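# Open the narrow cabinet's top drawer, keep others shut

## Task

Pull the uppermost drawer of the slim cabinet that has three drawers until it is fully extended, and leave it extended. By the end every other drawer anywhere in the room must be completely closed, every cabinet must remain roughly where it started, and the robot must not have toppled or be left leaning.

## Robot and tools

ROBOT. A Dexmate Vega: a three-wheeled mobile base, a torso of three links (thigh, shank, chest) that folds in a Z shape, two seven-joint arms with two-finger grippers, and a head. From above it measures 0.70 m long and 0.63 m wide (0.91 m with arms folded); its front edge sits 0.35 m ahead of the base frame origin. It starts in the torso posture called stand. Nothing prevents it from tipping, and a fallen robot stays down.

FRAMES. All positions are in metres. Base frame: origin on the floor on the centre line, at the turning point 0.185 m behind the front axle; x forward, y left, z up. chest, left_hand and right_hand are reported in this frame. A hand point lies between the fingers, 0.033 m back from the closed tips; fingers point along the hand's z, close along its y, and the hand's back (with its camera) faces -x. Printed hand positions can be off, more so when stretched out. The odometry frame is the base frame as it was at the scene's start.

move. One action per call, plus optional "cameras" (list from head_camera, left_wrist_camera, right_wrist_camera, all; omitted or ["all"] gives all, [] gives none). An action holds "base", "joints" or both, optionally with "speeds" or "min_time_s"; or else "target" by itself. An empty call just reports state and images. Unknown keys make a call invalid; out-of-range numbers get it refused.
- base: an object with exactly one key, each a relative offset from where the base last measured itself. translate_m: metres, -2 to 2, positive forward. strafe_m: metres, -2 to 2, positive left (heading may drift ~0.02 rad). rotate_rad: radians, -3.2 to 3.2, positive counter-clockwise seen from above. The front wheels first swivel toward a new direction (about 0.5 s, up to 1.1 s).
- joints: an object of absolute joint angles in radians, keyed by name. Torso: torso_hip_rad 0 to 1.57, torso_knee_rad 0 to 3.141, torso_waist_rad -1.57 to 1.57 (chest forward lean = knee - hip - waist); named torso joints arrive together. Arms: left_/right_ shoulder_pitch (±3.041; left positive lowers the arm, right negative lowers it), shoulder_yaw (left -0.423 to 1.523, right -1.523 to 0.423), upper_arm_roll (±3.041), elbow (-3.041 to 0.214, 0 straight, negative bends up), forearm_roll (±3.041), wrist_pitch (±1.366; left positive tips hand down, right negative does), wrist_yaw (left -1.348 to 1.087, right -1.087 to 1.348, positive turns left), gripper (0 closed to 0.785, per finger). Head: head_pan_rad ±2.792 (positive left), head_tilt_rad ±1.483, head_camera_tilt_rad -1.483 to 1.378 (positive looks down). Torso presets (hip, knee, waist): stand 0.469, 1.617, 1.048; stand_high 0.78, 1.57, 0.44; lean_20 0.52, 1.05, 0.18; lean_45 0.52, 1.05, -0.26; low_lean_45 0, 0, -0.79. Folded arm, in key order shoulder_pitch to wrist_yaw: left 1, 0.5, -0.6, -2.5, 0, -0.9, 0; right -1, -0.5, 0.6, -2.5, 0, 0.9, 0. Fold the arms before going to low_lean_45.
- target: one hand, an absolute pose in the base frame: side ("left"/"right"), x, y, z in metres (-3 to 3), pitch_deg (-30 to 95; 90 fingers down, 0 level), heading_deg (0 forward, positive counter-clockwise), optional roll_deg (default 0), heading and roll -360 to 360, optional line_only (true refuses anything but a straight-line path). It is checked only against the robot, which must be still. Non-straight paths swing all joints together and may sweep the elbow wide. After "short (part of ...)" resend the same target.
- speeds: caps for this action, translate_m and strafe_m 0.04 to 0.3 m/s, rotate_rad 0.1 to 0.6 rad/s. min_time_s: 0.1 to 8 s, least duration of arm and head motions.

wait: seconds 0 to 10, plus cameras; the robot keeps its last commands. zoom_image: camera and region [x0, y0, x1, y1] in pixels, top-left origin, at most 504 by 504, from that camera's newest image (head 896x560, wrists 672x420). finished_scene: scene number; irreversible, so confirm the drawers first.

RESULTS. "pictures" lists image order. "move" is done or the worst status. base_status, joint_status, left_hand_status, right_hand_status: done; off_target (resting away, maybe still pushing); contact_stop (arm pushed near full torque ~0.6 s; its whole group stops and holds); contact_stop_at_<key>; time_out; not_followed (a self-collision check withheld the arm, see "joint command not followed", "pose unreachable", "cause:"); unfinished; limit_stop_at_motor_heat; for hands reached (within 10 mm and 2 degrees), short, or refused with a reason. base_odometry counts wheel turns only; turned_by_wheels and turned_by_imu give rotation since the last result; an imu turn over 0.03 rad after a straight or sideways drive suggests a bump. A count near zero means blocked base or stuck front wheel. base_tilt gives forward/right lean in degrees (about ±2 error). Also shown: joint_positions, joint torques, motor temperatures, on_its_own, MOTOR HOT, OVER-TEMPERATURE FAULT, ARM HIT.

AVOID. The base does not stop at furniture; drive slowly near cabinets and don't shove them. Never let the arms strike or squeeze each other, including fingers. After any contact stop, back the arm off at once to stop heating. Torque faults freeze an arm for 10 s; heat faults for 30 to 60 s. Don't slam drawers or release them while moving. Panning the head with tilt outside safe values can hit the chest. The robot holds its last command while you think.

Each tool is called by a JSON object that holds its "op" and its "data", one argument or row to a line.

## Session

{"op": "move", "data": {
  "joints": {"head_pan_rad": 0.0, "head_camera_tilt_rad": 0.3},
  "cameras": []
}}

{"op": "wait", "data": {
  "seconds": 0.2,
  "cameras": ["head_camera"]
}}

{"op": "move", "data": {
  "joints": {"head_pan_rad": -1.1, "head_camera_tilt_rad": 0.3},
  "cameras": []
}}

{"op": "wait", "data": {
  "seconds": 0.2,
  "cameras": ["head_camera"]
}}

{"op": "move", "data": {
  "joints": {"head_pan_rad": -2.3, "head_camera_tilt_rad": 0.3},
  "cameras": []
}}

{"op": "wait", "data": {
  "seconds": 0.2,
  "cameras": ["head_camera"]
}}

{"op": "move", "data": {
  "joints": {"head_pan_rad": 1.1, "head_camera_tilt_rad": 0.3},
  "cameras": []
}}

{"op": "wait", "data": {
  "seconds": 0.2,
  "cameras": ["head_camera"]
}}

{"op": "move", "data": {
  "joints": {"head_pan_rad": 2.3, "head_camera_tilt_rad": 0.3},
  "cameras": []
}}

{"op": "wait", "data": {
  "seconds": 0.2,
  "cameras": ["head_camera"]
}}

Scene clock: 0.87 s.
Joint torques (N m): left_arm=[4.96 -0.13 -1.4 -2.9 -0.06 -2.81 -0.13] | right_arm=[-3.85 -1.15 -0.03 -2.69 -0.07 2.43 -0.05]
Motor temperatures (°C): left_arm=[31 31 31 26 40 35 41] | right_arm=[29 27 32 31 36 36 33]
move: done
base_odometry: x=+0.000 y=+0.000 heading=+0.000
turned_by_wheels: +0.000
turned_by_imu: +0.000
base_tilt: forward=+0.0 right=+0.8
base_status: not commanded
joint_positions: torso_hip_rad=+0.469 torso_knee_rad=+1.617 torso_waist_rad=+1.048 left_shoulder_pitch_rad=+2.199 left_shoulder_yaw_rad=+0.008 left_upper_arm_roll_rad=-0.009 left_elbow_rad=-1.083 left_forearm_roll_rad=+0.016 left_wrist_pitch_rad=-0.484 left_wrist_yaw_rad=+0.004 left_gripper_rad=+0.005 right_shoulder_pitch_rad=-2.209 right_shoulder_yaw_rad=+0.017 right_upper_arm_roll_rad=-0.013 right_elbow_rad=-1.119 right_forearm_roll_rad=-0.015 right_wrist_pitch_rad=+0.484 right_wrist_yaw_rad=-0.019 right_gripper_rad=+0.005 head_pan_rad=+0.000 head_tilt_rad=+0.000 head_camera_tilt_rad=+0.300
joint_status: all done
chest: x=-0.0111 y=+0.0000 z=+1.4155 quat_wxyz=(+0.999, +0.000, +0.050, +0.000) (m; base frame)
left_hand: x=+0.1862 y=+0.2374 z=+0.5952 quat_wxyz=(+0.407, +0.009, +0.913, +0.007) pitch_deg=+41.9 heading_deg=+0.4 roll_deg=+1.6 back=up (m; base frame)
right_hand: x=+0.1977 y=-0.2171 z=+0.6067 quat_wxyz=(+0.419, +0.002, +0.908, +0.001) pitch_deg=+40.4 heading_deg=+0.0 roll_deg=+0.2 back=up (m; base frame)
pictures: none
No camera images: "cameras" was empty.

Scene clock: 1.07 s.
Joint torques (N m): left_arm=[4.58 1.1 -0.72 -1.36 -0.07 -2.57 0.14] | right_arm=[-4.58 -0.63 0.22 -2.34 0.1 3.33 0]
Motor temperatures (°C): left_arm=[31 31 31 26 40 35 41] | right_arm=[29 27 32 31 36 36 33]
base_odometry: x=+0.000 y=+0.000 heading=+0.000
turned_by_wheels: +0.000
turned_by_imu: +0.000
base_tilt: forward=+0.0 right=+0.8
base_status: not commanded
joint_positions: torso_hip_rad=+0.469 torso_knee_rad=+1.617 torso_waist_rad=+1.048 left_shoulder_pitch_rad=+2.199 left_shoulder_yaw_rad=+0.008 left_upper_arm_roll_rad=-0.009 left_elbow_rad=-1.083 left_forearm_roll_rad=+0.016 left_wrist_pitch_rad=-0.484 left_wrist_yaw_rad=+0.004 left_gripper_rad=+0.005 right_shoulder_pitch_rad=-2.209 right_shoulder_yaw_rad=+0.017 right_upper_arm_roll_rad=-0.013 right_elbow_rad=-1.119 right_forearm_roll_rad=-0.015 right_wrist_pitch_rad=+0.484 right_wrist_yaw_rad=-0.019 right_gripper_rad=+0.005 head_pan_rad=+0.000 head_tilt_rad=+0.000 head_camera_tilt_rad=+0.300
joint_status: all done
chest: x=-0.0111 y=+0.0000 z=+1.4155 quat_wxyz=(+0.999, +0.000, +0.050, +0.000) (m; base frame)
left_hand: x=+0.1862 y=+0.2374 z=+0.5952 quat_wxyz=(+0.407, +0.009, +0.913, +0.007) pitch_deg=+41.9 heading_deg=+0.4 roll_deg=+1.6 back=up (m; base frame)
right_hand: x=+0.1977 y=-0.2171 z=+0.6067 quat_wxyz=(+0.419, +0.002, +0.908, +0.001) pitch_deg=+40.4 heading_deg=+0.0 roll_deg=+0.2 back=up (m; base frame)
wait: 0.20 s; no rest
pictures: head_camera

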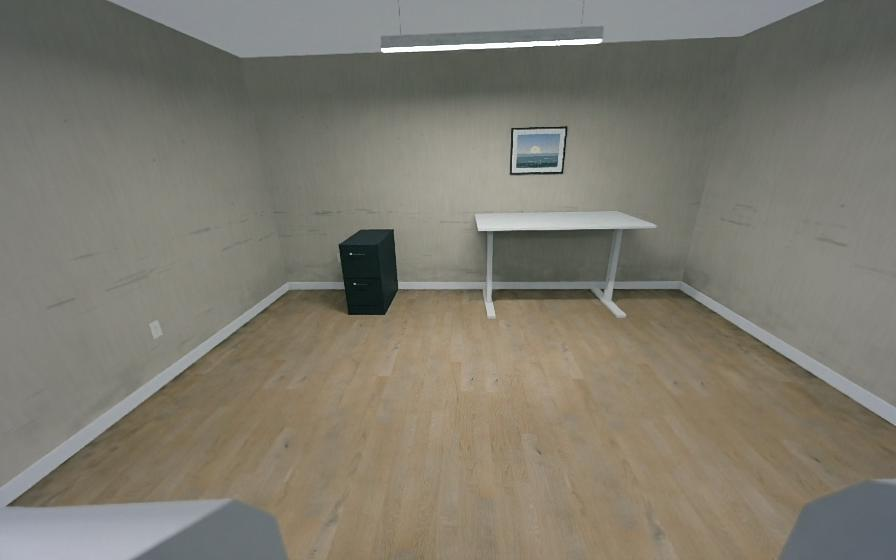

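Scene clock: 2.47 s.
Joint torques (N m): left_arm=[4.17 -0.57 -1.02 -2.31 -0.11 -1.9 -0.08] | right_arm=[-5.84 -1.49 -0.05 -2.48 0.02 2.55 -0.03]
Motor temperatures (°C): left_arm=[31 31 31 26 40 35 41] | right_arm=[29 27 32 31 36 36 33]
move: done
base_odometry: x=+0.000 y=+0.000 heading=+0.000
turned_by_wheels: +0.000
turned_by_imu: +0.000
base_tilt: forward=+0.1 right=+0.8
base_status: not commanded
joint_positions: torso_hip_rad=+0.469 torso_knee_rad=+1.617 torso_waist_rad=+1.048 left_shoulder_pitch_rad=+2.199 left_shoulder_yaw_rad=+0.008 left_upper_arm_roll_rad=-0.009 left_elbow_rad=-1.083 left_forearm_roll_rad=+0.016 left_wrist_pitch_rad=-0.484 left_wrist_yaw_rad=+0.004 left_gripper_rad=+0.005 right_shoulder_pitch_rad=-2.209 right_shoulder_yaw_rad=+0.017 right_upper_arm_roll_rad=-0.013 right_elbow_rad=-1.119 right_forearm_roll_rad=-0.015 right_wrist_pitch_rad=+0.484 right_wrist_yaw_rad=-0.019 right_gripper_rad=+0.005 head_pan_rad=-1.100 head_tilt_rad=+0.000 head_camera_tilt_rad=+0.300
joint_status: all done
chest: x=-0.0111 y=+0.0000 z=+1.4155 quat_wxyz=(+0.999, +0.000, +0.050, +0.000) (m; base frame)
left_hand: x=+0.1862 y=+0.2374 z=+0.5952 quat_wxyz=(+0.407, +0.009, +0.913, +0.007) pitch_deg=+41.9 heading_deg=+0.4 roll_deg=+1.6 back=up (m; base frame)
right_hand: x=+0.1977 y=-0.2171 z=+0.6067 quat_wxyz=(+0.419, +0.002, +0.908, +0.001) pitch_deg=+40.4 heading_deg=+0.0 roll_deg=+0.2 back=up (m; base frame)
pictures: none
No camera images: "cameras" was empty.

Scene clock: 2.67 s.
Joint torques (N m): left_arm=[5.35 -0.57 -1.35 -3.02 0.07 -1.94 0.23] | right_arm=[-3.16 -1.55 0.37 -2.68 0.04 3.42 -0.13]
Motor temperatures (°C): left_arm=[31 31 31 26 40 35 41] | right_arm=[29 27 32 31 36 36 33]
base_odometry: x=+0.000 y=+0.000 heading=+0.000
turned_by_wheels: +0.000
turned_by_imu: +0.000
base_tilt: forward=+0.0 right=+0.8
base_status: not commanded
joint_positions: torso_hip_rad=+0.469 torso_knee_rad=+1.617 torso_waist_rad=+1.048 left_shoulder_pitch_rad=+2.199 left_shoulder_yaw_rad=+0.008 left_upper_arm_roll_rad=-0.009 left_elbow_rad=-1.083 left_forearm_roll_rad=+0.016 left_wrist_pitch_rad=-0.484 left_wrist_yaw_rad=+0.004 left_gripper_rad=+0.005 right_shoulder_pitch_rad=-2.209 right_shoulder_yaw_rad=+0.017 right_upper_arm_roll_rad=-0.013 right_elbow_rad=-1.119 right_forearm_roll_rad=-0.015 right_wrist_pitch_rad=+0.484 right_wrist_yaw_rad=-0.019 right_gripper_rad=+0.005 head_pan_rad=-1.100 head_tilt_rad=+0.000 head_camera_tilt_rad=+0.300
joint_status: all done
chest: x=-0.0111 y=+0.0000 z=+1.4155 quat_wxyz=(+0.999, +0.000, +0.050, +0.000) (m; base frame)
left_hand: x=+0.1862 y=+0.2374 z=+0.5952 quat_wxyz=(+0.407, +0.009, +0.913, +0.007) pitch_deg=+41.9 heading_deg=+0.4 roll_deg=+1.6 back=up (m; base frame)
right_hand: x=+0.1977 y=-0.2171 z=+0.6067 quat_wxyz=(+0.419, +0.002, +0.908, +0.001) pitch_deg=+40.4 heading_deg=+0.0 roll_deg=+0.2 back=up (m; base frame)
wait: 0.20 s; no rest
pictures: head_camera

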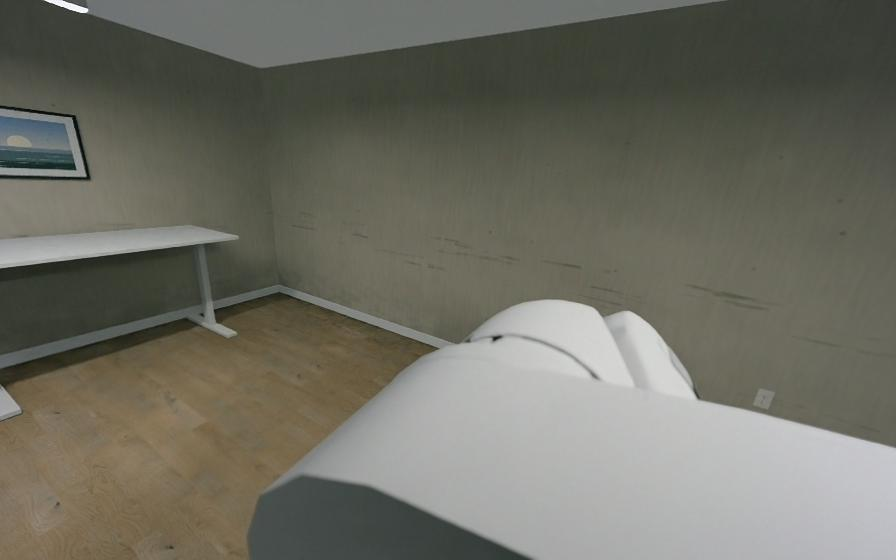

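Scene clock: 4.13 s.
Joint torques (N m): left_arm=[4.95 -1.58 -0.98 -2.25 -0.39 -1.99 0.09] | right_arm=[-4.98 -1.5 0.03 -1.93 0.14 2.74 0.03]
Motor temperatures (°C): left_arm=[31 31 31 26 40 35 41] | right_arm=[29 27 32 31 36 36 33]
move: done
base_odometry: x=+0.000 y=+0.000 heading=+0.000
turned_by_wheels: +0.000
turned_by_imu: +0.000
base_tilt: forward=+0.1 right=+0.7
base_status: not commanded
joint_positions: torso_hip_rad=+0.469 torso_knee_rad=+1.617 torso_waist_rad=+1.048 left_shoulder_pitch_rad=+2.199 left_shoulder_yaw_rad=+0.008 left_upper_arm_roll_rad=-0.009 left_elbow_rad=-1.083 left_forearm_roll_rad=+0.016 left_wrist_pitch_rad=-0.484 left_wrist_yaw_rad=+0.004 left_gripper_rad=+0.005 right_shoulder_pitch_rad=-2.209 right_shoulder_yaw_rad=+0.017 right_upper_arm_roll_rad=-0.013 right_elbow_rad=-1.119 right_forearm_roll_rad=-0.015 right_wrist_pitch_rad=+0.484 right_wrist_yaw_rad=-0.019 right_gripper_rad=+0.005 head_pan_rad=-2.300 head_tilt_rad=+0.000 head_camera_tilt_rad=+0.300
joint_status: all done
chest: x=-0.0111 y=+0.0000 z=+1.4155 quat_wxyz=(+0.999, +0.000, +0.050, +0.000) (m; base frame)
left_hand: x=+0.1862 y=+0.2374 z=+0.5952 quat_wxyz=(+0.407, +0.009, +0.913, +0.007) pitch_deg=+41.9 heading_deg=+0.4 roll_deg=+1.6 back=up (m; base frame)
right_hand: x=+0.1977 y=-0.2171 z=+0.6067 quat_wxyz=(+0.419, +0.002, +0.908, +0.001) pitch_deg=+40.4 heading_deg=+0.0 roll_deg=+0.2 back=up (m; base frame)
pictures: none
No camera images: "cameras" was empty.

Scene clock: 4.33 s.
Joint torques (N m): left_arm=[4.99 -0.08 -1.73 -3.21 0.01 -1.32 -0.03] | right_arm=[-4.4 -1.4 -0.06 -2.65 0.18 2.09 -0.16]
Motor temperatures (°C): left_arm=[31 31 31 26 40 35 41] | right_arm=[29 27 32 31 36 36 33]
base_odometry: x=+0.000 y=+0.000 heading=+0.000
turned_by_wheels: +0.000
turned_by_imu: +0.000
base_tilt: forward=+0.1 right=+0.7
base_status: not commanded
joint_positions: torso_hip_rad=+0.469 torso_knee_rad=+1.617 torso_waist_rad=+1.048 left_shoulder_pitch_rad=+2.199 left_shoulder_yaw_rad=+0.008 left_upper_arm_roll_rad=-0.009 left_elbow_rad=-1.083 left_forearm_roll_rad=+0.016 left_wrist_pitch_rad=-0.484 left_wrist_yaw_rad=+0.004 left_gripper_rad=+0.005 right_shoulder_pitch_rad=-2.209 right_shoulder_yaw_rad=+0.017 right_upper_arm_roll_rad=-0.013 right_elbow_rad=-1.119 right_forearm_roll_rad=-0.015 right_wrist_pitch_rad=+0.484 right_wrist_yaw_rad=-0.019 right_gripper_rad=+0.005 head_pan_rad=-2.300 head_tilt_rad=+0.000 head_camera_tilt_rad=+0.300
joint_status: all done
chest: x=-0.0111 y=+0.0000 z=+1.4155 quat_wxyz=(+0.999, +0.000, +0.050, +0.000) (m; base frame)
left_hand: x=+0.1862 y=+0.2374 z=+0.5952 quat_wxyz=(+0.407, +0.009, +0.913, +0.007) pitch_deg=+41.9 heading_deg=+0.4 roll_deg=+1.6 back=up (m; base frame)
right_hand: x=+0.1977 y=-0.2171 z=+0.6067 quat_wxyz=(+0.419, +0.002, +0.908, +0.001) pitch_deg=+40.4 heading_deg=+0.0 roll_deg=+0.2 back=up (m; base frame)
wait: 0.20 s; no rest
pictures: head_camera

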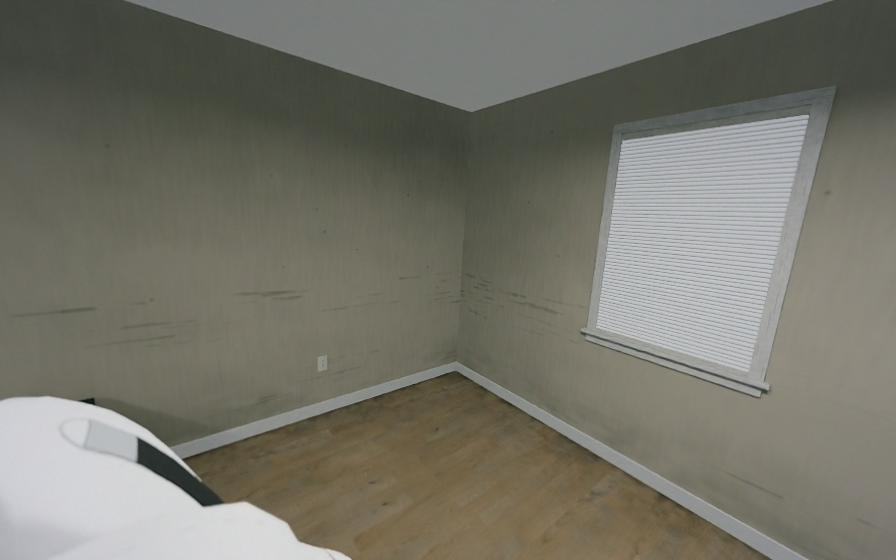

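Scene clock: 7.27 s.
Joint torques (N m): left_arm=[4.42 -0.46 -0.9 -2.59 0.06 -1.4 0.1] | right_arm=[-5.02 -0.39 0.3 -2.37 0.15 2.23 -0.09]
Motor temperatures (°C): left_arm=[31 31 31 26 40 35 41] | right_arm=[29 27 32 31 36 36 33]
move: done
base_odometry: x=+0.000 y=+0.000 heading=+0.000
turned_by_wheels: +0.000
turned_by_imu: +0.000
base_tilt: forward=+0.0 right=+0.8
base_status: not commanded
joint_positions: torso_hip_rad=+0.469 torso_knee_rad=+1.617 torso_waist_rad=+1.048 left_shoulder_pitch_rad=+2.199 left_shoulder_yaw_rad=+0.008 left_upper_arm_roll_rad=-0.009 left_elbow_rad=-1.083 left_forearm_roll_rad=+0.016 left_wrist_pitch_rad=-0.484 left_wrist_yaw_rad=+0.004 left_gripper_rad=+0.005 right_shoulder_pitch_rad=-2.209 right_shoulder_yaw_rad=+0.017 right_upper_arm_roll_rad=-0.013 right_elbow_rad=-1.119 right_forearm_roll_rad=-0.015 right_wrist_pitch_rad=+0.484 right_wrist_yaw_rad=-0.019 right_gripper_rad=+0.005 head_pan_rad=+1.100 head_tilt_rad=+0.000 head_camera_tilt_rad=+0.300
joint_status: all done
chest: x=-0.0111 y=+0.0000 z=+1.4155 quat_wxyz=(+0.999, +0.000, +0.050, +0.000) (m; base frame)
left_hand: x=+0.1862 y=+0.2374 z=+0.5952 quat_wxyz=(+0.407, +0.009, +0.913, +0.007) pitch_deg=+41.9 heading_deg=+0.4 roll_deg=+1.6 back=up (m; base frame)
right_hand: x=+0.1977 y=-0.2171 z=+0.6067 quat_wxyz=(+0.419, +0.002, +0.908, +0.001) pitch_deg=+40.4 heading_deg=+0.0 roll_deg=+0.2 back=up (m; base frame)
pictures: none
No camera images: "cameras" was empty.

Scene clock: 7.47 s.
Joint torques (N m): left_arm=[6.3 -0.18 -1.1 -3.14 -0.11 -2.56 -0.08] | right_arm=[-4.54 -1.69 0.36 -3.16 0.06 2.51 -0.12]
Motor temperatures (°C): left_arm=[31 31 31 26 40 35 41] | right_arm=[29 27 32 31 36 36 33]
base_odometry: x=+0.000 y=+0.000 heading=+0.000
turned_by_wheels: +0.000
turned_by_imu: +0.000
base_tilt: forward=+0.1 right=+0.7
base_status: not commanded
joint_positions: torso_hip_rad=+0.469 torso_knee_rad=+1.617 torso_waist_rad=+1.048 left_shoulder_pitch_rad=+2.199 left_shoulder_yaw_rad=+0.008 left_upper_arm_roll_rad=-0.009 left_elbow_rad=-1.083 left_forearm_roll_rad=+0.016 left_wrist_pitch_rad=-0.484 left_wrist_yaw_rad=+0.004 left_gripper_rad=+0.005 right_shoulder_pitch_rad=-2.209 right_shoulder_yaw_rad=+0.017 right_upper_arm_roll_rad=-0.013 right_elbow_rad=-1.119 right_forearm_roll_rad=-0.015 right_wrist_pitch_rad=+0.484 right_wrist_yaw_rad=-0.019 right_gripper_rad=+0.005 head_pan_rad=+1.100 head_tilt_rad=+0.000 head_camera_tilt_rad=+0.300
joint_status: all done
chest: x=-0.0111 y=+0.0000 z=+1.4155 quat_wxyz=(+0.999, +0.000, +0.050, +0.000) (m; base frame)
left_hand: x=+0.1862 y=+0.2374 z=+0.5952 quat_wxyz=(+0.407, +0.009, +0.913, +0.007) pitch_deg=+41.9 heading_deg=+0.4 roll_deg=+1.6 back=up (m; base frame)
right_hand: x=+0.1977 y=-0.2171 z=+0.6067 quat_wxyz=(+0.419, +0.002, +0.908, +0.001) pitch_deg=+40.4 heading_deg=+0.0 roll_deg=+0.2 back=up (m; base frame)
wait: 0.20 s; no rest
pictures: head_camera

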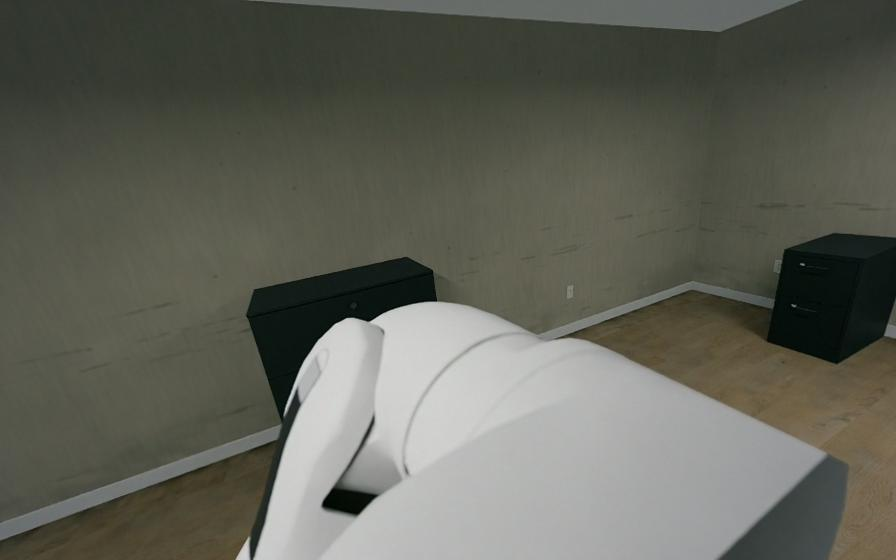

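Scene clock: 8.93 s.
Joint torques (N m): left_arm=[6.06 0.14 -1.25 -2.55 -0.08 -2.18 -0.03] | right_arm=[-4.67 -1.61 -0.03 -2.77 0.1 2.98 -0.07]
Motor temperatures (°C): left_arm=[31 31 31 26 40 35 41] | right_arm=[29 27 32 31 36 36 33]
move: done
base_odometry: x=+0.000 y=+0.000 heading=+0.000
turned_by_wheels: +0.000
turned_by_imu: +0.000
base_tilt: forward=+0.0 right=+0.7
base_status: not commanded
joint_positions: torso_hip_rad=+0.469 torso_knee_rad=+1.617 torso_waist_rad=+1.048 left_shoulder_pitch_rad=+2.199 left_shoulder_yaw_rad=+0.008 left_upper_arm_roll_rad=-0.009 left_elbow_rad=-1.083 left_forearm_roll_rad=+0.016 left_wrist_pitch_rad=-0.484 left_wrist_yaw_rad=+0.004 left_gripper_rad=+0.005 right_shoulder_pitch_rad=-2.209 right_shoulder_yaw_rad=+0.017 right_upper_arm_roll_rad=-0.013 right_elbow_rad=-1.119 right_forearm_roll_rad=-0.015 right_wrist_pitch_rad=+0.484 right_wrist_yaw_rad=-0.019 right_gripper_rad=+0.005 head_pan_rad=+2.300 head_tilt_rad=+0.000 head_camera_tilt_rad=+0.300
joint_status: all done
chest: x=-0.0111 y=+0.0000 z=+1.4155 quat_wxyz=(+0.999, +0.000, +0.050, +0.000) (m; base frame)
left_hand: x=+0.1862 y=+0.2374 z=+0.5952 quat_wxyz=(+0.407, +0.009, +0.913, +0.007) pitch_deg=+41.9 heading_deg=+0.4 roll_deg=+1.6 back=up (m; base frame)
right_hand: x=+0.1977 y=-0.2171 z=+0.6067 quat_wxyz=(+0.419, +0.002, +0.908, +0.001) pitch_deg=+40.4 heading_deg=+0.0 roll_deg=+0.2 back=up (m; base frame)
pictures: none
No camera images: "cameras" was empty.

Scene clock: 9.13 s.
Joint torques (N m): left_arm=[5.5 1.31 -1.3 -3.21 0.04 -2.12 0.08] | right_arm=[-3.58 -1.59 -0.17 -1.7 0.07 2.73 -0.05]
Motor temperatures (°C): left_arm=[31 31 31 26 40 35 41] | right_arm=[29 27 32 31 36 36 33]
base_odometry: x=+0.000 y=+0.000 heading=+0.000
turned_by_wheels: +0.000
turned_by_imu: +0.000
base_tilt: forward=+0.1 right=+0.7
base_status: not commanded
joint_positions: torso_hip_rad=+0.469 torso_knee_rad=+1.617 torso_waist_rad=+1.048 left_shoulder_pitch_rad=+2.199 left_shoulder_yaw_rad=+0.008 left_upper_arm_roll_rad=-0.009 left_elbow_rad=-1.083 left_forearm_roll_rad=+0.016 left_wrist_pitch_rad=-0.484 left_wrist_yaw_rad=+0.004 left_gripper_rad=+0.005 right_shoulder_pitch_rad=-2.209 right_shoulder_yaw_rad=+0.017 right_upper_arm_roll_rad=-0.013 right_elbow_rad=-1.119 right_forearm_roll_rad=-0.015 right_wrist_pitch_rad=+0.484 right_wrist_yaw_rad=-0.019 right_gripper_rad=+0.005 head_pan_rad=+2.300 head_tilt_rad=+0.000 head_camera_tilt_rad=+0.300
joint_status: all done
chest: x=-0.0111 y=+0.0000 z=+1.4155 quat_wxyz=(+0.999, +0.000, +0.050, +0.000) (m; base frame)
left_hand: x=+0.1862 y=+0.2374 z=+0.5952 quat_wxyz=(+0.407, +0.009, +0.913, +0.007) pitch_deg=+41.9 heading_deg=+0.4 roll_deg=+1.6 back=up (m; base frame)
right_hand: x=+0.1977 y=-0.2171 z=+0.6067 quat_wxyz=(+0.419, +0.002, +0.908, +0.001) pitch_deg=+40.4 heading_deg=+0.0 roll_deg=+0.2 back=up (m; base frame)
wait: 0.20 s; no rest
pictures: head_camera

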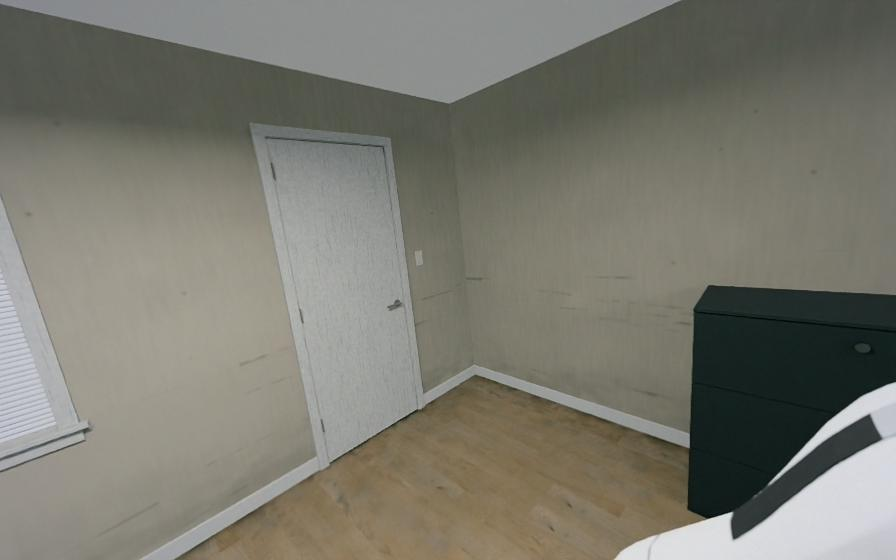

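{"op": "move", "data": {
  "base": {"rotate_rad": -1.5},
  "joints": {"head_pan_rad": 0.0, "head_camera_tilt_rad": 0.5},
  "cameras": []
}}

{"op": "wait", "data": {
  "seconds": 0.2,
  "cameras": ["head_camera"]
}}

Scene clock: 13.70 s.
Joint torques (N m): left_arm=[5.64 -0.61 -1.06 -2.06 0.11 -2.1 0.12] | right_arm=[-4.98 -1.62 0.36 -2.48 0.2 2.38 -0.09]
Motor temperatures (°C): left_arm=[31 31 31 26 40 35 41] | right_arm=[29 27 32 31 36 36 33]
move: done
base_odometry: x=+0.002 y=+0.001 heading=-1.504
turned_by_wheels: -1.504
turned_by_imu: -1.496
base_tilt: forward=+0.0 right=+0.7
base_status: done
joint_positions: torso_hip_rad=+0.469 torso_knee_rad=+1.617 torso_waist_rad=+1.048 left_shoulder_pitch_rad=+2.199 left_shoulder_yaw_rad=+0.008 left_upper_arm_roll_rad=-0.009 left_elbow_rad=-1.083 left_forearm_roll_rad=+0.016 left_wrist_pitch_rad=-0.484 left_wrist_yaw_rad=+0.004 left_gripper_rad=+0.005 right_shoulder_pitch_rad=-2.209 right_shoulder_yaw_rad=+0.017 right_upper_arm_roll_rad=-0.013 right_elbow_rad=-1.119 right_forearm_roll_rad=-0.015 right_wrist_pitch_rad=+0.484 right_wrist_yaw_rad=-0.019 right_gripper_rad=+0.005 head_pan_rad=+0.000 head_tilt_rad=+0.000 head_camera_tilt_rad=+0.500
joint_status: all done
chest: x=-0.0111 y=+0.0000 z=+1.4155 quat_wxyz=(+0.999, +0.000, +0.050, +0.000) (m; base frame)
left_hand: x=+0.1862 y=+0.2374 z=+0.5952 quat_wxyz=(+0.407, +0.009, +0.913, +0.007) pitch_deg=+41.9 heading_deg=+0.4 roll_deg=+1.6 back=up (m; base frame)
right_hand: x=+0.1977 y=-0.2171 z=+0.6067 quat_wxyz=(+0.419, +0.002, +0.908, +0.001) pitch_deg=+40.4 heading_deg=+0.0 roll_deg=+0.2 back=up (m; base frame)
pictures: none
No camera images: "cameras" was empty.

Scene clock: 13.90 s.
Joint torques (N m): left_arm=[5.37 -0.76 -0.81 -2.41 0.28 -1.8 -0.03] | right_arm=[-4.26 -1.48 0.06 -2.3 0.04 2.44 0.06]
Motor temperatures (°C): left_arm=[31 31 31 26 40 35 41] | right_arm=[29 27 32 31 36 36 33]
base_odometry: x=+0.002 y=+0.001 heading=-1.504
turned_by_wheels: +0.000
turned_by_imu: +0.000
base_tilt: forward=+0.0 right=+0.7
base_status: done
joint_positions: torso_hip_rad=+0.469 torso_knee_rad=+1.617 torso_waist_rad=+1.048 left_shoulder_pitch_rad=+2.199 left_shoulder_yaw_rad=+0.008 left_upper_arm_roll_rad=-0.009 left_elbow_rad=-1.083 left_forearm_roll_rad=+0.016 left_wrist_pitch_rad=-0.484 left_wrist_yaw_rad=+0.004 left_gripper_rad=+0.005 right_shoulder_pitch_rad=-2.209 right_shoulder_yaw_rad=+0.017 right_upper_arm_roll_rad=-0.013 right_elbow_rad=-1.119 right_forearm_roll_rad=-0.015 right_wrist_pitch_rad=+0.484 right_wrist_yaw_rad=-0.019 right_gripper_rad=+0.005 head_pan_rad=+0.000 head_tilt_rad=+0.000 head_camera_tilt_rad=+0.500
joint_status: all done
chest: x=-0.0111 y=+0.0000 z=+1.4155 quat_wxyz=(+0.999, +0.000, +0.050, +0.000) (m; base frame)
left_hand: x=+0.1862 y=+0.2374 z=+0.5952 quat_wxyz=(+0.407, +0.009, +0.913, +0.007) pitch_deg=+41.9 heading_deg=+0.4 roll_deg=+1.6 back=up (m; base frame)
right_hand: x=+0.1977 y=-0.2171 z=+0.6067 quat_wxyz=(+0.419, +0.002, +0.908, +0.001) pitch_deg=+40.4 heading_deg=+0.0 roll_deg=+0.2 back=up (m; base frame)
wait: 0.20 s; no rest
pictures: head_camera

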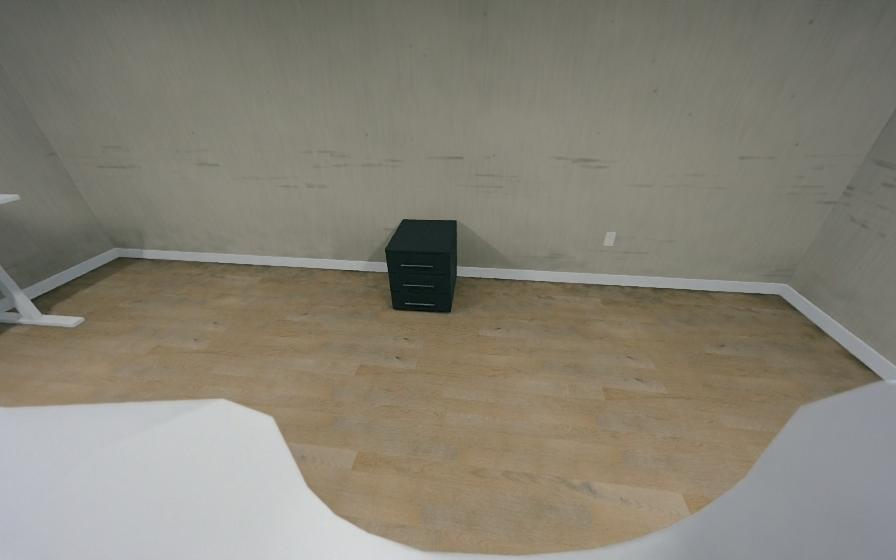

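{"op": "move", "data": {
  "base": {"rotate_rad": -0.106},
  "joints": {"left_shoulder_pitch_rad": 1.6, "left_elbow_rad": -1.9, "left_wrist_pitch_rad": -0.2, "right_shoulder_pitch_rad": -1.6, "right_elbow_rad": -1.9, "right_wrist_pitch_rad": 0.2},
  "cameras": []
}}

{"op": "move", "data": {
  "joints": {"torso_hip_rad": 0.02, "torso_knee_rad": 0.5, "torso_waist_rad": -0.3, "head_camera_tilt_rad": 0.0},
  "cameras": []
}}

{"op": "wait", "data": {
  "seconds": 0.2,
  "cameras": ["head_camera"]
}}

Scene clock: 18.80 s.
Joint torques (N m): left_arm=[-20.86 1 -0.65 -9.53 0.01 -2.37 -0.22] | right_arm=[25.81 -0.85 0.76 -7.99 0.13 2.44 0.02]
Motor temperatures (°C): left_arm=[31 31 31 26 40 35 41] | right_arm=[29 27 32 31 36 36 33]
move: done
base_odometry: x=+0.002 y=+0.001 heading=-1.610
turned_by_wheels: -0.106
turned_by_imu: -0.105
base_tilt: forward=+0.0 right=+0.7
base_status: done
joint_positions: torso_hip_rad=+0.469 torso_knee_rad=+1.617 torso_waist_rad=+1.048 left_shoulder_pitch_rad=+1.603 left_shoulder_yaw_rad=+0.008 left_upper_arm_roll_rad=-0.009 left_elbow_rad=-1.896 left_forearm_roll_rad=+0.016 left_wrist_pitch_rad=-0.201 left_wrist_yaw_rad=+0.004 left_gripper_rad=+0.005 right_shoulder_pitch_rad=-1.603 right_shoulder_yaw_rad=+0.017 right_upper_arm_roll_rad=-0.013 right_elbow_rad=-1.897 right_forearm_roll_rad=-0.015 right_wrist_pitch_rad=+0.201 right_wrist_yaw_rad=-0.019 right_gripper_rad=+0.005 head_pan_rad=+0.000 head_tilt_rad=+0.000 head_camera_tilt_rad=+0.500
joint_status: all done
chest: x=-0.0111 y=+0.0000 z=+1.4155 quat_wxyz=(+0.999, +0.000, +0.050, +0.000) (m; base frame)
left_hand: x=+0.6609 y=+0.2358 z=+1.2629 quat_wxyz=(+0.832, +0.006, +0.555, +0.013) pitch_deg=-22.6 heading_deg=+0.3 roll_deg=+1.5 back=up (m; base frame)
right_hand: x=+0.6609 y=-0.2256 z=+1.2637 quat_wxyz=(+0.832, +0.007, +0.554, -0.001) pitch_deg=-22.6 heading_deg=-0.8 roll_deg=+0.7 back=up (m; base frame)
pictures: none
No camera images: "cameras" was empty.

Scene clock: 25.07 s.
Joint torques (N m): left_arm=[-4.45 0.05 -1.11 -7.49 0.27 -2.75 -0.08] | right_arm=[9.25 -0.3 0.42 -8.16 0.17 2.41 -0.13]
Motor temperatures (°C): left_arm=[31 31 31 26 40 35 41] | right_arm=[30 27 32 31 36 36 33]
move: done
base_odometry: x=+0.002 y=+0.001 heading=-1.610
turned_by_wheels: +0.000
turned_by_imu: +0.000
base_tilt: forward=+0.1 right=+0.8
base_status: not commanded
joint_positions: torso_hip_rad=+0.020 torso_knee_rad=+0.500 torso_waist_rad=-0.300 left_shoulder_pitch_rad=+1.600 left_shoulder_yaw_rad=+0.008 left_upper_arm_roll_rad=-0.009 left_elbow_rad=-1.900 left_forearm_roll_rad=+0.016 left_wrist_pitch_rad=-0.200 left_wrist_yaw_rad=+0.004 left_gripper_rad=+0.005 right_shoulder_pitch_rad=-1.600 right_shoulder_yaw_rad=+0.017 right_upper_arm_roll_rad=-0.013 right_elbow_rad=-1.900 right_forearm_roll_rad=-0.015 right_wrist_pitch_rad=+0.200 right_wrist_yaw_rad=-0.019 right_gripper_rad=+0.005 head_pan_rad=+0.000 head_tilt_rad=+0.000 head_camera_tilt_rad=+0.000
joint_status: all done
chest: x=+0.1144 y=+0.0000 z=+1.0256 quat_wxyz=(+0.925, +0.000, +0.380, +0.000) (m; base frame)
left_hand: x=+0.5435 y=+0.2358 z=+0.4874 quat_wxyz=(+0.601, +0.009, +0.799, +0.010) pitch_deg=+16.1 heading_deg=+0.3 roll_deg=+1.6 back=up (m; base frame)
right_hand: x=+0.5434 y=-0.2257 z=+0.4873 quat_wxyz=(+0.601, +0.007, +0.799, -0.003) pitch_deg=+16.1 heading_deg=-0.8 roll_deg=+0.1 back=up (m; base frame)
pictures: none
No camera images: "cameras" was empty.

Scene clock: 25.27 s.
Joint torques (N m): left_arm=[-4.33 0.23 -1.02 -8.3 0.13 -2.51 -0.04] | right_arm=[9.68 0.75 0.26 -8.73 0.1 2.74 -0.09]
Motor temperatures (°C): left_arm=[31 31 31 26 40 35 41] | right_arm=[30 27 32 31 36 36 33]
base_odometry: x=+0.002 y=+0.001 heading=-1.610
turned_by_wheels: +0.000
turned_by_imu: +0.000
base_tilt: forward=+0.0 right=+0.7
base_status: not commanded
joint_positions: torso_hip_rad=+0.020 torso_knee_rad=+0.500 torso_waist_rad=-0.300 left_shoulder_pitch_rad=+1.600 left_shoulder_yaw_rad=+0.008 left_upper_arm_roll_rad=-0.009 left_elbow_rad=-1.900 left_forearm_roll_rad=+0.016 left_wrist_pitch_rad=-0.200 left_wrist_yaw_rad=+0.004 left_gripper_rad=+0.005 right_shoulder_pitch_rad=-1.600 right_shoulder_yaw_rad=+0.017 right_upper_arm_roll_rad=-0.013 right_elbow_rad=-1.900 right_forearm_roll_rad=-0.015 right_wrist_pitch_rad=+0.200 right_wrist_yaw_rad=-0.019 right_gripper_rad=+0.005 head_pan_rad=+0.000 head_tilt_rad=+0.000 head_camera_tilt_rad=+0.000
joint_status: all done
chest: x=+0.1144 y=+0.0000 z=+1.0256 quat_wxyz=(+0.925, +0.000, +0.380, +0.000) (m; base frame)
left_hand: x=+0.5435 y=+0.2358 z=+0.4874 quat_wxyz=(+0.601, +0.009, +0.799, +0.010) pitch_deg=+16.1 heading_deg=+0.3 roll_deg=+1.6 back=up (m; base frame)
right_hand: x=+0.5434 y=-0.2257 z=+0.4873 quat_wxyz=(+0.601, +0.007, +0.799, -0.003) pitch_deg=+16.1 heading_deg=-0.8 roll_deg=+0.1 back=up (m; base frame)
wait: 0.20 s; no rest
pictures: head_camera

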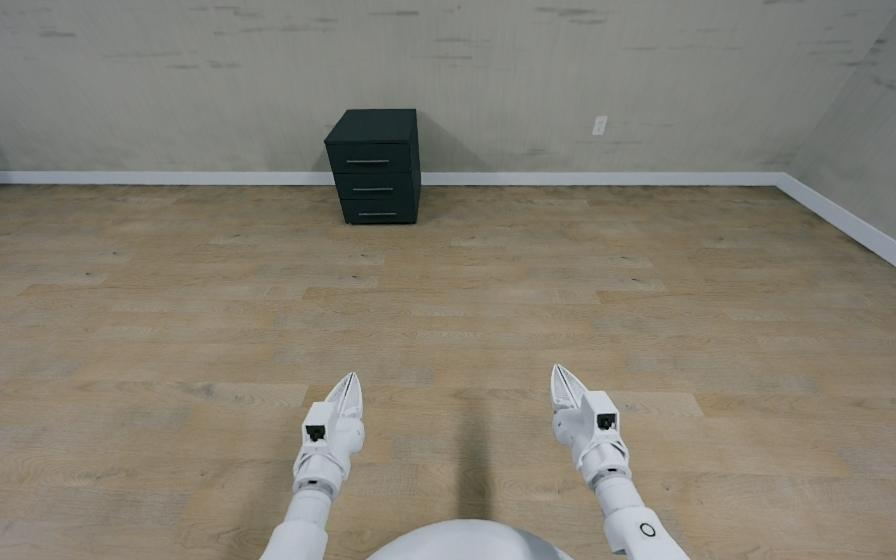

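{"op": "move", "data": {
  "target": {"side": "left", "x": 0.72, "y": 0.22, "z": 0.435, "pitch_deg": 0, "heading_deg": 0, "roll_deg": 90},
  "cameras": []
}}

{"op": "move", "data": {
  "base": {"strafe_m": 0.15},
  "joints": {"left_gripper_rad": 0.35},
  "cameras": []
}}

{"op": "wait", "data": {
  "seconds": 0.2,
  "cameras": ["head_camera", "left_wrist_camera"]
}}

Scene clock: 32.07 s.
Joint torques (N m): left_arm=[-16.17 -3.15 0.89 -3.92 0.74 -0.71 1.49] | right_arm=[10.45 -1.99 0.59 -6.72 0.14 3.16 -0.12]
Motor temperatures (°C): left_arm=[31 31 31 26 40 35 41] | right_arm=[30 27 32 31 36 36 33]
move: done
base_odometry: x=+0.002 y=+0.001 heading=-1.610
turned_by_wheels: +0.000
turned_by_imu: +0.000
base_tilt: forward=+0.1 right=+0.8
base_status: not commanded
joint_positions: torso_hip_rad=+0.020 torso_knee_rad=+0.500 torso_waist_rad=-0.300 left_shoulder_pitch_rad=+0.779 left_shoulder_yaw_rad=+0.114 left_upper_arm_roll_rad=+0.311 left_elbow_rad=-0.761 left_forearm_roll_rad=+1.262 left_wrist_pitch_rad=+0.127 left_wrist_yaw_rad=+0.834 left_gripper_rad=+0.005 right_shoulder_pitch_rad=-1.600 right_shoulder_yaw_rad=+0.017 right_upper_arm_roll_rad=-0.013 right_elbow_rad=-1.900 right_forearm_roll_rad=-0.015 right_wrist_pitch_rad=+0.200 right_wrist_yaw_rad=-0.019 right_gripper_rad=+0.005 head_pan_rad=+0.000 head_tilt_rad=+0.000 head_camera_tilt_rad=+0.000
joint_status: not commanded
chest: x=+0.1144 y=+0.0000 z=+1.0256 quat_wxyz=(+0.925, +0.000, +0.380, +0.000) (m; base frame)
left_hand: x=+0.7195 y=+0.2203 z=+0.4347 quat_wxyz=(+0.500, +0.499, +0.501, +0.499) pitch_deg=+0.1 heading_deg=+0.1 roll_deg=+89.8 (m; base frame)
left_hand_status: reached (straight line, planned for 4.9 s): 1 mm and 0.2 deg off.
right_hand: x=+0.5434 y=-0.2257 z=+0.4873 quat_wxyz=(+0.601, +0.007, +0.799, -0.003) pitch_deg=+16.1 heading_deg=-0.8 roll_deg=+0.1 back=up (m; base frame)
pictures: none
No camera images: "cameras" was empty.

Scene clock: 34.43 s.
Joint torques (N m): left_arm=[-18.54 -3.07 1.17 -4.86 0.53 -0.35 1.49] | right_arm=[9.76 -0.49 -0.09 -7.77 -0.03 3.24 -0.14]
Motor temperatures (°C): left_arm=[31 31 31 26 40 35 41] | right_arm=[30 27 32 31 36 36 33]
move: done
base_odometry: x=+0.151 y=-0.004 heading=-1.606
turned_by_wheels: +0.004
turned_by_imu: +0.002
base_tilt: forward=+0.0 right=+0.7
base_status: done
joint_positions: torso_hip_rad=+0.020 torso_knee_rad=+0.500 torso_waist_rad=-0.300 left_shoulder_pitch_rad=+0.777 left_shoulder_yaw_rad=+0.113 left_upper_arm_roll_rad=+0.312 left_elbow_rad=-0.758 left_forearm_roll_rad=+1.264 left_wrist_pitch_rad=+0.128 left_wrist_yaw_rad=+0.836 left_gripper_rad=+0.350 right_shoulder_pitch_rad=-1.600 right_shoulder_yaw_rad=+0.017 right_upper_arm_roll_rad=-0.013 right_elbow_rad=-1.900 right_forearm_roll_rad=-0.015 right_wrist_pitch_rad=+0.200 right_wrist_yaw_rad=-0.019 right_gripper_rad=+0.005 head_pan_rad=+0.000 head_tilt_rad=+0.000 head_camera_tilt_rad=+0.000
joint_status: all done
chest: x=+0.1144 y=+0.0000 z=+1.0256 quat_wxyz=(+0.925, +0.000, +0.380, +0.000) (m; base frame)
left_hand: x=+0.7199 y=+0.2202 z=+0.4347 quat_wxyz=(+0.500, +0.500, +0.500, +0.500) pitch_deg=+0.0 heading_deg=+0.0 roll_deg=-90.0 (m; base frame)
right_hand: x=+0.5434 y=-0.2257 z=+0.4873 quat_wxyz=(+0.601, +0.007, +0.799, -0.003) pitch_deg=+16.1 heading_deg=-0.8 roll_deg=+0.1 back=up (m; base frame)
pictures: none
No camera images: "cameras" was empty.

Scene clock: 34.63 s.
Joint torques (N m): left_arm=[-17.76 -2.17 1.05 -4.81 0.43 1.19 1.44] | right_arm=[9.47 -1.5 0.37 -9.12 0.1 2.54 -0.12]
Motor temperatures (°C): left_arm=[31 31 31 26 40 35 41] | right_arm=[30 27 32 31 36 36 33]
base_odometry: x=+0.151 y=-0.004 heading=-1.606
turned_by_wheels: +0.000
turned_by_imu: +0.000
base_tilt: forward=+0.0 right=+0.7
base_status: done
joint_positions: torso_hip_rad=+0.020 torso_knee_rad=+0.500 torso_waist_rad=-0.300 left_shoulder_pitch_rad=+0.777 left_shoulder_yaw_rad=+0.113 left_upper_arm_roll_rad=+0.312 left_elbow_rad=-0.758 left_forearm_roll_rad=+1.264 left_wrist_pitch_rad=+0.128 left_wrist_yaw_rad=+0.836 left_gripper_rad=+0.350 right_shoulder_pitch_rad=-1.600 right_shoulder_yaw_rad=+0.017 right_upper_arm_roll_rad=-0.013 right_elbow_rad=-1.900 right_forearm_roll_rad=-0.015 right_wrist_pitch_rad=+0.200 right_wrist_yaw_rad=-0.019 right_gripper_rad=+0.005 head_pan_rad=+0.000 head_tilt_rad=+0.000 head_camera_tilt_rad=+0.000
joint_status: all done
chest: x=+0.1144 y=+0.0000 z=+1.0256 quat_wxyz=(+0.925, +0.000, +0.380, +0.000) (m; base frame)
left_hand: x=+0.7199 y=+0.2202 z=+0.4347 quat_wxyz=(+0.500, +0.500, +0.500, +0.500) pitch_deg=+0.0 heading_deg=+0.0 roll_deg=-90.0 (m; base frame)
right_hand: x=+0.5434 y=-0.2257 z=+0.4873 quat_wxyz=(+0.601, +0.007, +0.799, -0.003) pitch_deg=+16.1 heading_deg=-0.8 roll_deg=+0.1 back=up (m; base frame)
wait: 0.20 s; no rest
pictures: head_camera, left_wrist_camera

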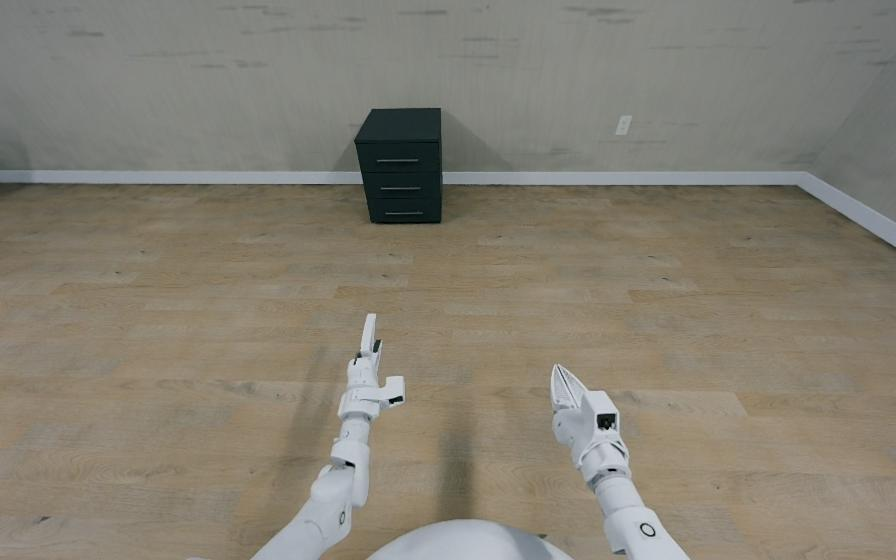

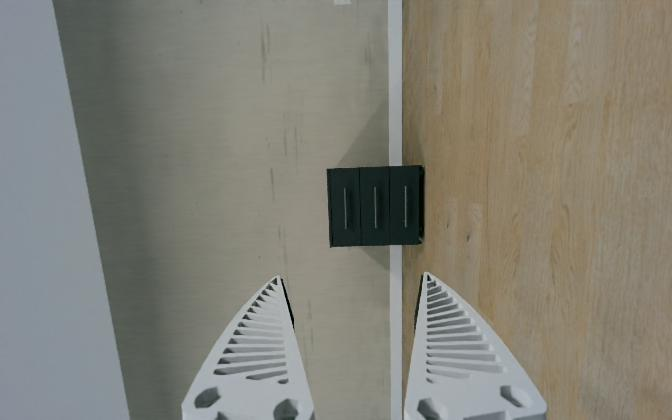

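{"op": "move", "data": {
  "base": {"translate_m": 0.7},
  "speeds": {"translate_m": 0.15},
  "joints": {"head_camera_tilt_rad": 0.2},
  "cameras": []
}}

{"op": "wait", "data": {
  "seconds": 0.2,
  "cameras": ["head_camera", "left_wrist_camera"]
}}

Scene clock: 42.23 s.
Joint torques (N m): left_arm=[-18.16 -2.82 1.05 -4.09 0.18 -0.98 1.55] | right_arm=[8.92 -1.79 0.3 -8.2 0.04 2.72 -0.02]
Motor temperatures (°C): left_arm=[31 31 31 26 40 35 41] | right_arm=[30 27 32 32 36 36 33]
move: done
base_odometry: x=+0.127 y=-0.704 heading=-1.607
turned_by_wheels: -0.001
turned_by_imu: -0.002
base_tilt: forward=+0.0 right=+0.7
base_status: done
joint_positions: torso_hip_rad=+0.020 torso_knee_rad=+0.500 torso_waist_rad=-0.300 left_shoulder_pitch_rad=+0.777 left_shoulder_yaw_rad=+0.113 left_upper_arm_roll_rad=+0.312 left_elbow_rad=-0.758 left_forearm_roll_rad=+1.264 left_wrist_pitch_rad=+0.128 left_wrist_yaw_rad=+0.836 left_gripper_rad=+0.350 right_shoulder_pitch_rad=-1.600 right_shoulder_yaw_rad=+0.017 right_upper_arm_roll_rad=-0.013 right_elbow_rad=-1.900 right_forearm_roll_rad=-0.015 right_wrist_pitch_rad=+0.200 right_wrist_yaw_rad=-0.019 right_gripper_rad=+0.005 head_pan_rad=+0.000 head_tilt_rad=+0.000 head_camera_tilt_rad=+0.200
joint_status: all done
chest: x=+0.1144 y=+0.0000 z=+1.0256 quat_wxyz=(+0.925, +0.000, +0.380, +0.000) (m; base frame)
left_hand: x=+0.7199 y=+0.2202 z=+0.4347 quat_wxyz=(+0.500, +0.500, +0.500, +0.500) pitch_deg=+0.0 heading_deg=+0.0 roll_deg=-90.0 (m; base frame)
right_hand: x=+0.5434 y=-0.2257 z=+0.4873 quat_wxyz=(+0.601, +0.007, +0.799, -0.003) pitch_deg=+16.1 heading_deg=-0.8 roll_deg=+0.1 back=up (m; base frame)
pictures: none
No camera images: "cameras" was empty.

Scene clock: 42.43 s.
Joint torques (N m): left_arm=[-16.39 -2.24 0.11 -4.93 0.26 -0.06 1.46] | right_arm=[8.48 -2.61 0.33 -7.66 0.1 3.97 -0.19]
Motor temperatures (°C): left_arm=[31 31 31 26 40 35 41] | right_arm=[30 27 32 32 36 36 33]
base_odometry: x=+0.127 y=-0.704 heading=-1.607
turned_by_wheels: +0.000
turned_by_imu: +0.000
base_tilt: forward=+0.1 right=+0.8
base_status: done
joint_positions: torso_hip_rad=+0.020 torso_knee_rad=+0.500 torso_waist_rad=-0.300 left_shoulder_pitch_rad=+0.777 left_shoulder_yaw_rad=+0.113 left_upper_arm_roll_rad=+0.312 left_elbow_rad=-0.758 left_forearm_roll_rad=+1.264 left_wrist_pitch_rad=+0.128 left_wrist_yaw_rad=+0.836 left_gripper_rad=+0.350 right_shoulder_pitch_rad=-1.600 right_shoulder_yaw_rad=+0.017 right_upper_arm_roll_rad=-0.013 right_elbow_rad=-1.900 right_forearm_roll_rad=-0.015 right_wrist_pitch_rad=+0.200 right_wrist_yaw_rad=-0.019 right_gripper_rad=+0.005 head_pan_rad=+0.000 head_tilt_rad=+0.000 head_camera_tilt_rad=+0.200
joint_status: all done
chest: x=+0.1144 y=+0.0000 z=+1.0256 quat_wxyz=(+0.925, +0.000, +0.380, +0.000) (m; base frame)
left_hand: x=+0.7199 y=+0.2202 z=+0.4347 quat_wxyz=(+0.500, +0.500, +0.500, +0.500) pitch_deg=+0.0 heading_deg=+0.0 roll_deg=-90.0 (m; base frame)
right_hand: x=+0.5434 y=-0.2257 z=+0.4873 quat_wxyz=(+0.601, +0.007, +0.799, -0.003) pitch_deg=+16.1 heading_deg=-0.8 roll_deg=+0.1 back=up (m; base frame)
wait: 0.20 s; no rest
pictures: head_camera, left_wrist_camera

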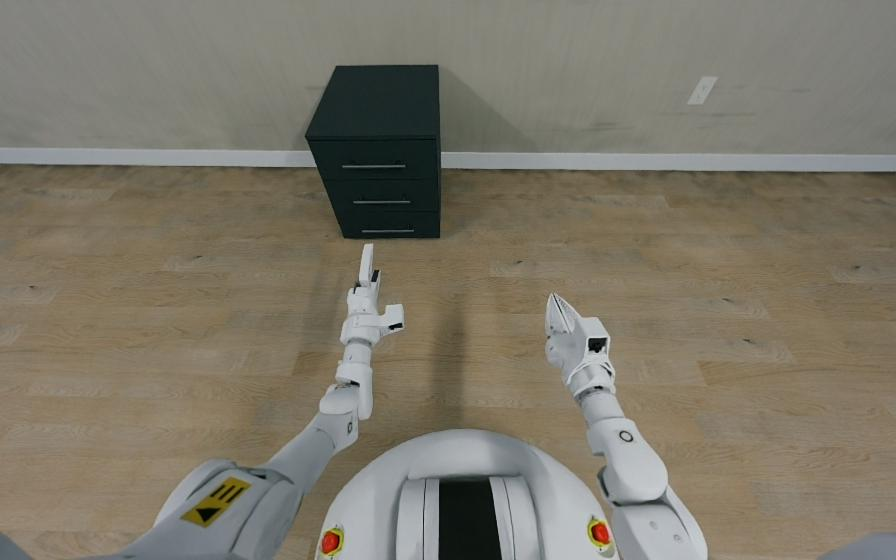

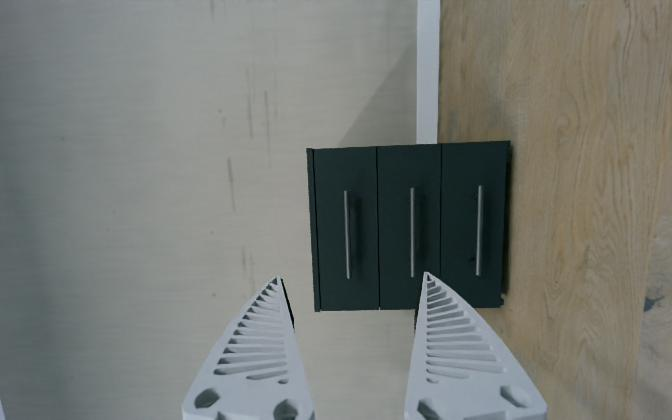

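{"op": "move", "data": {
  "base": {"translate_m": 0.32},
  "speeds": {"translate_m": 0.1},
  "cameras": []
}}

{"op": "wait", "data": {
  "seconds": 0.2,
  "cameras": ["head_camera", "left_wrist_camera"]
}}

Scene clock: 46.93 s.
Joint torques (N m): left_arm=[-17.24 -2.69 0.01 -5.38 0.33 -0.3 1.36] | right_arm=[8.64 -0.07 0.2 -8.42 0.11 2.4 -0.09]
Motor temperatures (°C): left_arm=[31 31 31 26 40 35 41] | right_arm=[30 27 32 32 36 36 33]
move: done
base_odometry: x=+0.115 y=-1.024 heading=-1.608
turned_by_wheels: -0.001
turned_by_imu: -0.001
base_tilt: forward=+0.0 right=+0.7
base_status: done
joint_positions: torso_hip_rad=+0.020 torso_knee_rad=+0.500 torso_waist_rad=-0.300 left_shoulder_pitch_rad=+0.777 left_shoulder_yaw_rad=+0.113 left_upper_arm_roll_rad=+0.312 left_elbow_rad=-0.758 left_forearm_roll_rad=+1.264 left_wrist_pitch_rad=+0.128 left_wrist_yaw_rad=+0.836 left_gripper_rad=+0.350 right_shoulder_pitch_rad=-1.600 right_shoulder_yaw_rad=+0.017 right_upper_arm_roll_rad=-0.013 right_elbow_rad=-1.900 right_forearm_roll_rad=-0.015 right_wrist_pitch_rad=+0.200 right_wrist_yaw_rad=-0.019 right_gripper_rad=+0.005 head_pan_rad=+0.000 head_tilt_rad=+0.000 head_camera_tilt_rad=+0.200
joint_status: not commanded
chest: x=+0.1144 y=+0.0000 z=+1.0256 quat_wxyz=(+0.925, +0.000, +0.380, +0.000) (m; base frame)
left_hand: x=+0.7199 y=+0.2202 z=+0.4347 quat_wxyz=(+0.500, +0.500, +0.500, +0.500) pitch_deg=+0.0 heading_deg=+0.0 roll_deg=-90.0 (m; base frame)
right_hand: x=+0.5434 y=-0.2257 z=+0.4873 quat_wxyz=(+0.601, +0.007, +0.799, -0.003) pitch_deg=+16.1 heading_deg=-0.8 roll_deg=+0.1 back=up (m; base frame)
pictures: none
No camera images: "cameras" was empty.

Scene clock: 47.13 s.
Joint torques (N m): left_arm=[-16.27 -2.41 0.69 -4.55 0.47 0.13 1.3] | right_arm=[9.33 -1.1 0.09 -7.97 -0.05 2.83 -0.26]
Motor temperatures (°C): left_arm=[31 31 31 26 40 35 41] | right_arm=[30 27 32 32 36 36 33]
base_odometry: x=+0.115 y=-1.024 heading=-1.608
turned_by_wheels: +0.000
turned_by_imu: +0.000
base_tilt: forward=+0.1 right=+0.7
base_status: done
joint_positions: torso_hip_rad=+0.020 torso_knee_rad=+0.500 torso_waist_rad=-0.300 left_shoulder_pitch_rad=+0.777 left_shoulder_yaw_rad=+0.113 left_upper_arm_roll_rad=+0.312 left_elbow_rad=-0.758 left_forearm_roll_rad=+1.264 left_wrist_pitch_rad=+0.128 left_wrist_yaw_rad=+0.836 left_gripper_rad=+0.350 right_shoulder_pitch_rad=-1.600 right_shoulder_yaw_rad=+0.017 right_upper_arm_roll_rad=-0.013 right_elbow_rad=-1.900 right_forearm_roll_rad=-0.015 right_wrist_pitch_rad=+0.200 right_wrist_yaw_rad=-0.019 right_gripper_rad=+0.005 head_pan_rad=+0.000 head_tilt_rad=+0.000 head_camera_tilt_rad=+0.200
joint_status: not commanded
chest: x=+0.1144 y=+0.0000 z=+1.0256 quat_wxyz=(+0.925, +0.000, +0.380, +0.000) (m; base frame)
left_hand: x=+0.7199 y=+0.2202 z=+0.4347 quat_wxyz=(+0.500, +0.500, +0.500, +0.500) pitch_deg=+0.0 heading_deg=+0.0 roll_deg=-90.0 (m; base frame)
right_hand: x=+0.5434 y=-0.2257 z=+0.4873 quat_wxyz=(+0.601, +0.007, +0.799, -0.003) pitch_deg=+16.1 heading_deg=-0.8 roll_deg=+0.1 back=up (m; base frame)
wait: 0.20 s; no rest
pictures: head_camera, left_wrist_camera

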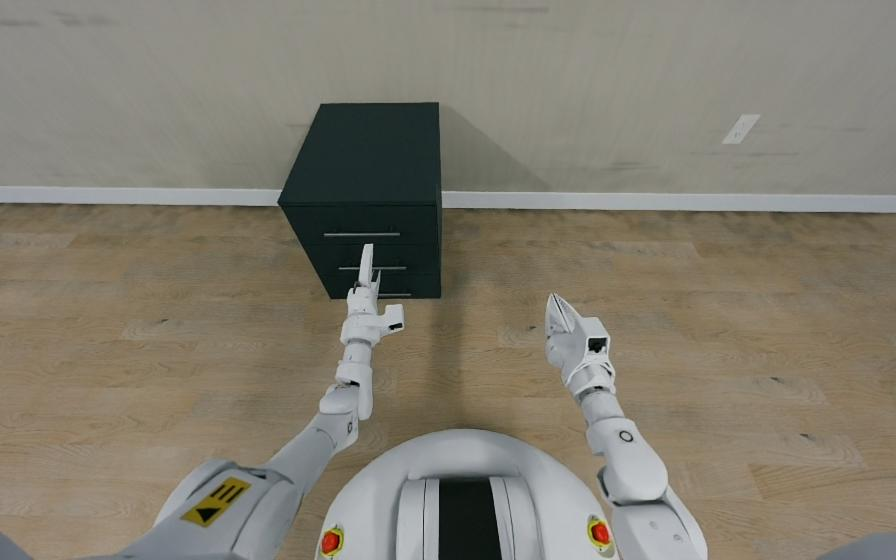

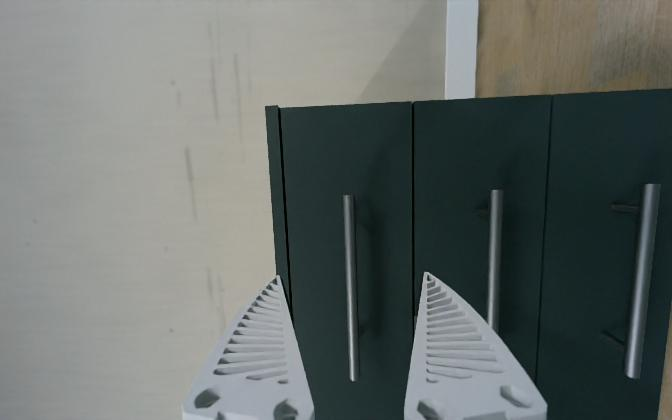

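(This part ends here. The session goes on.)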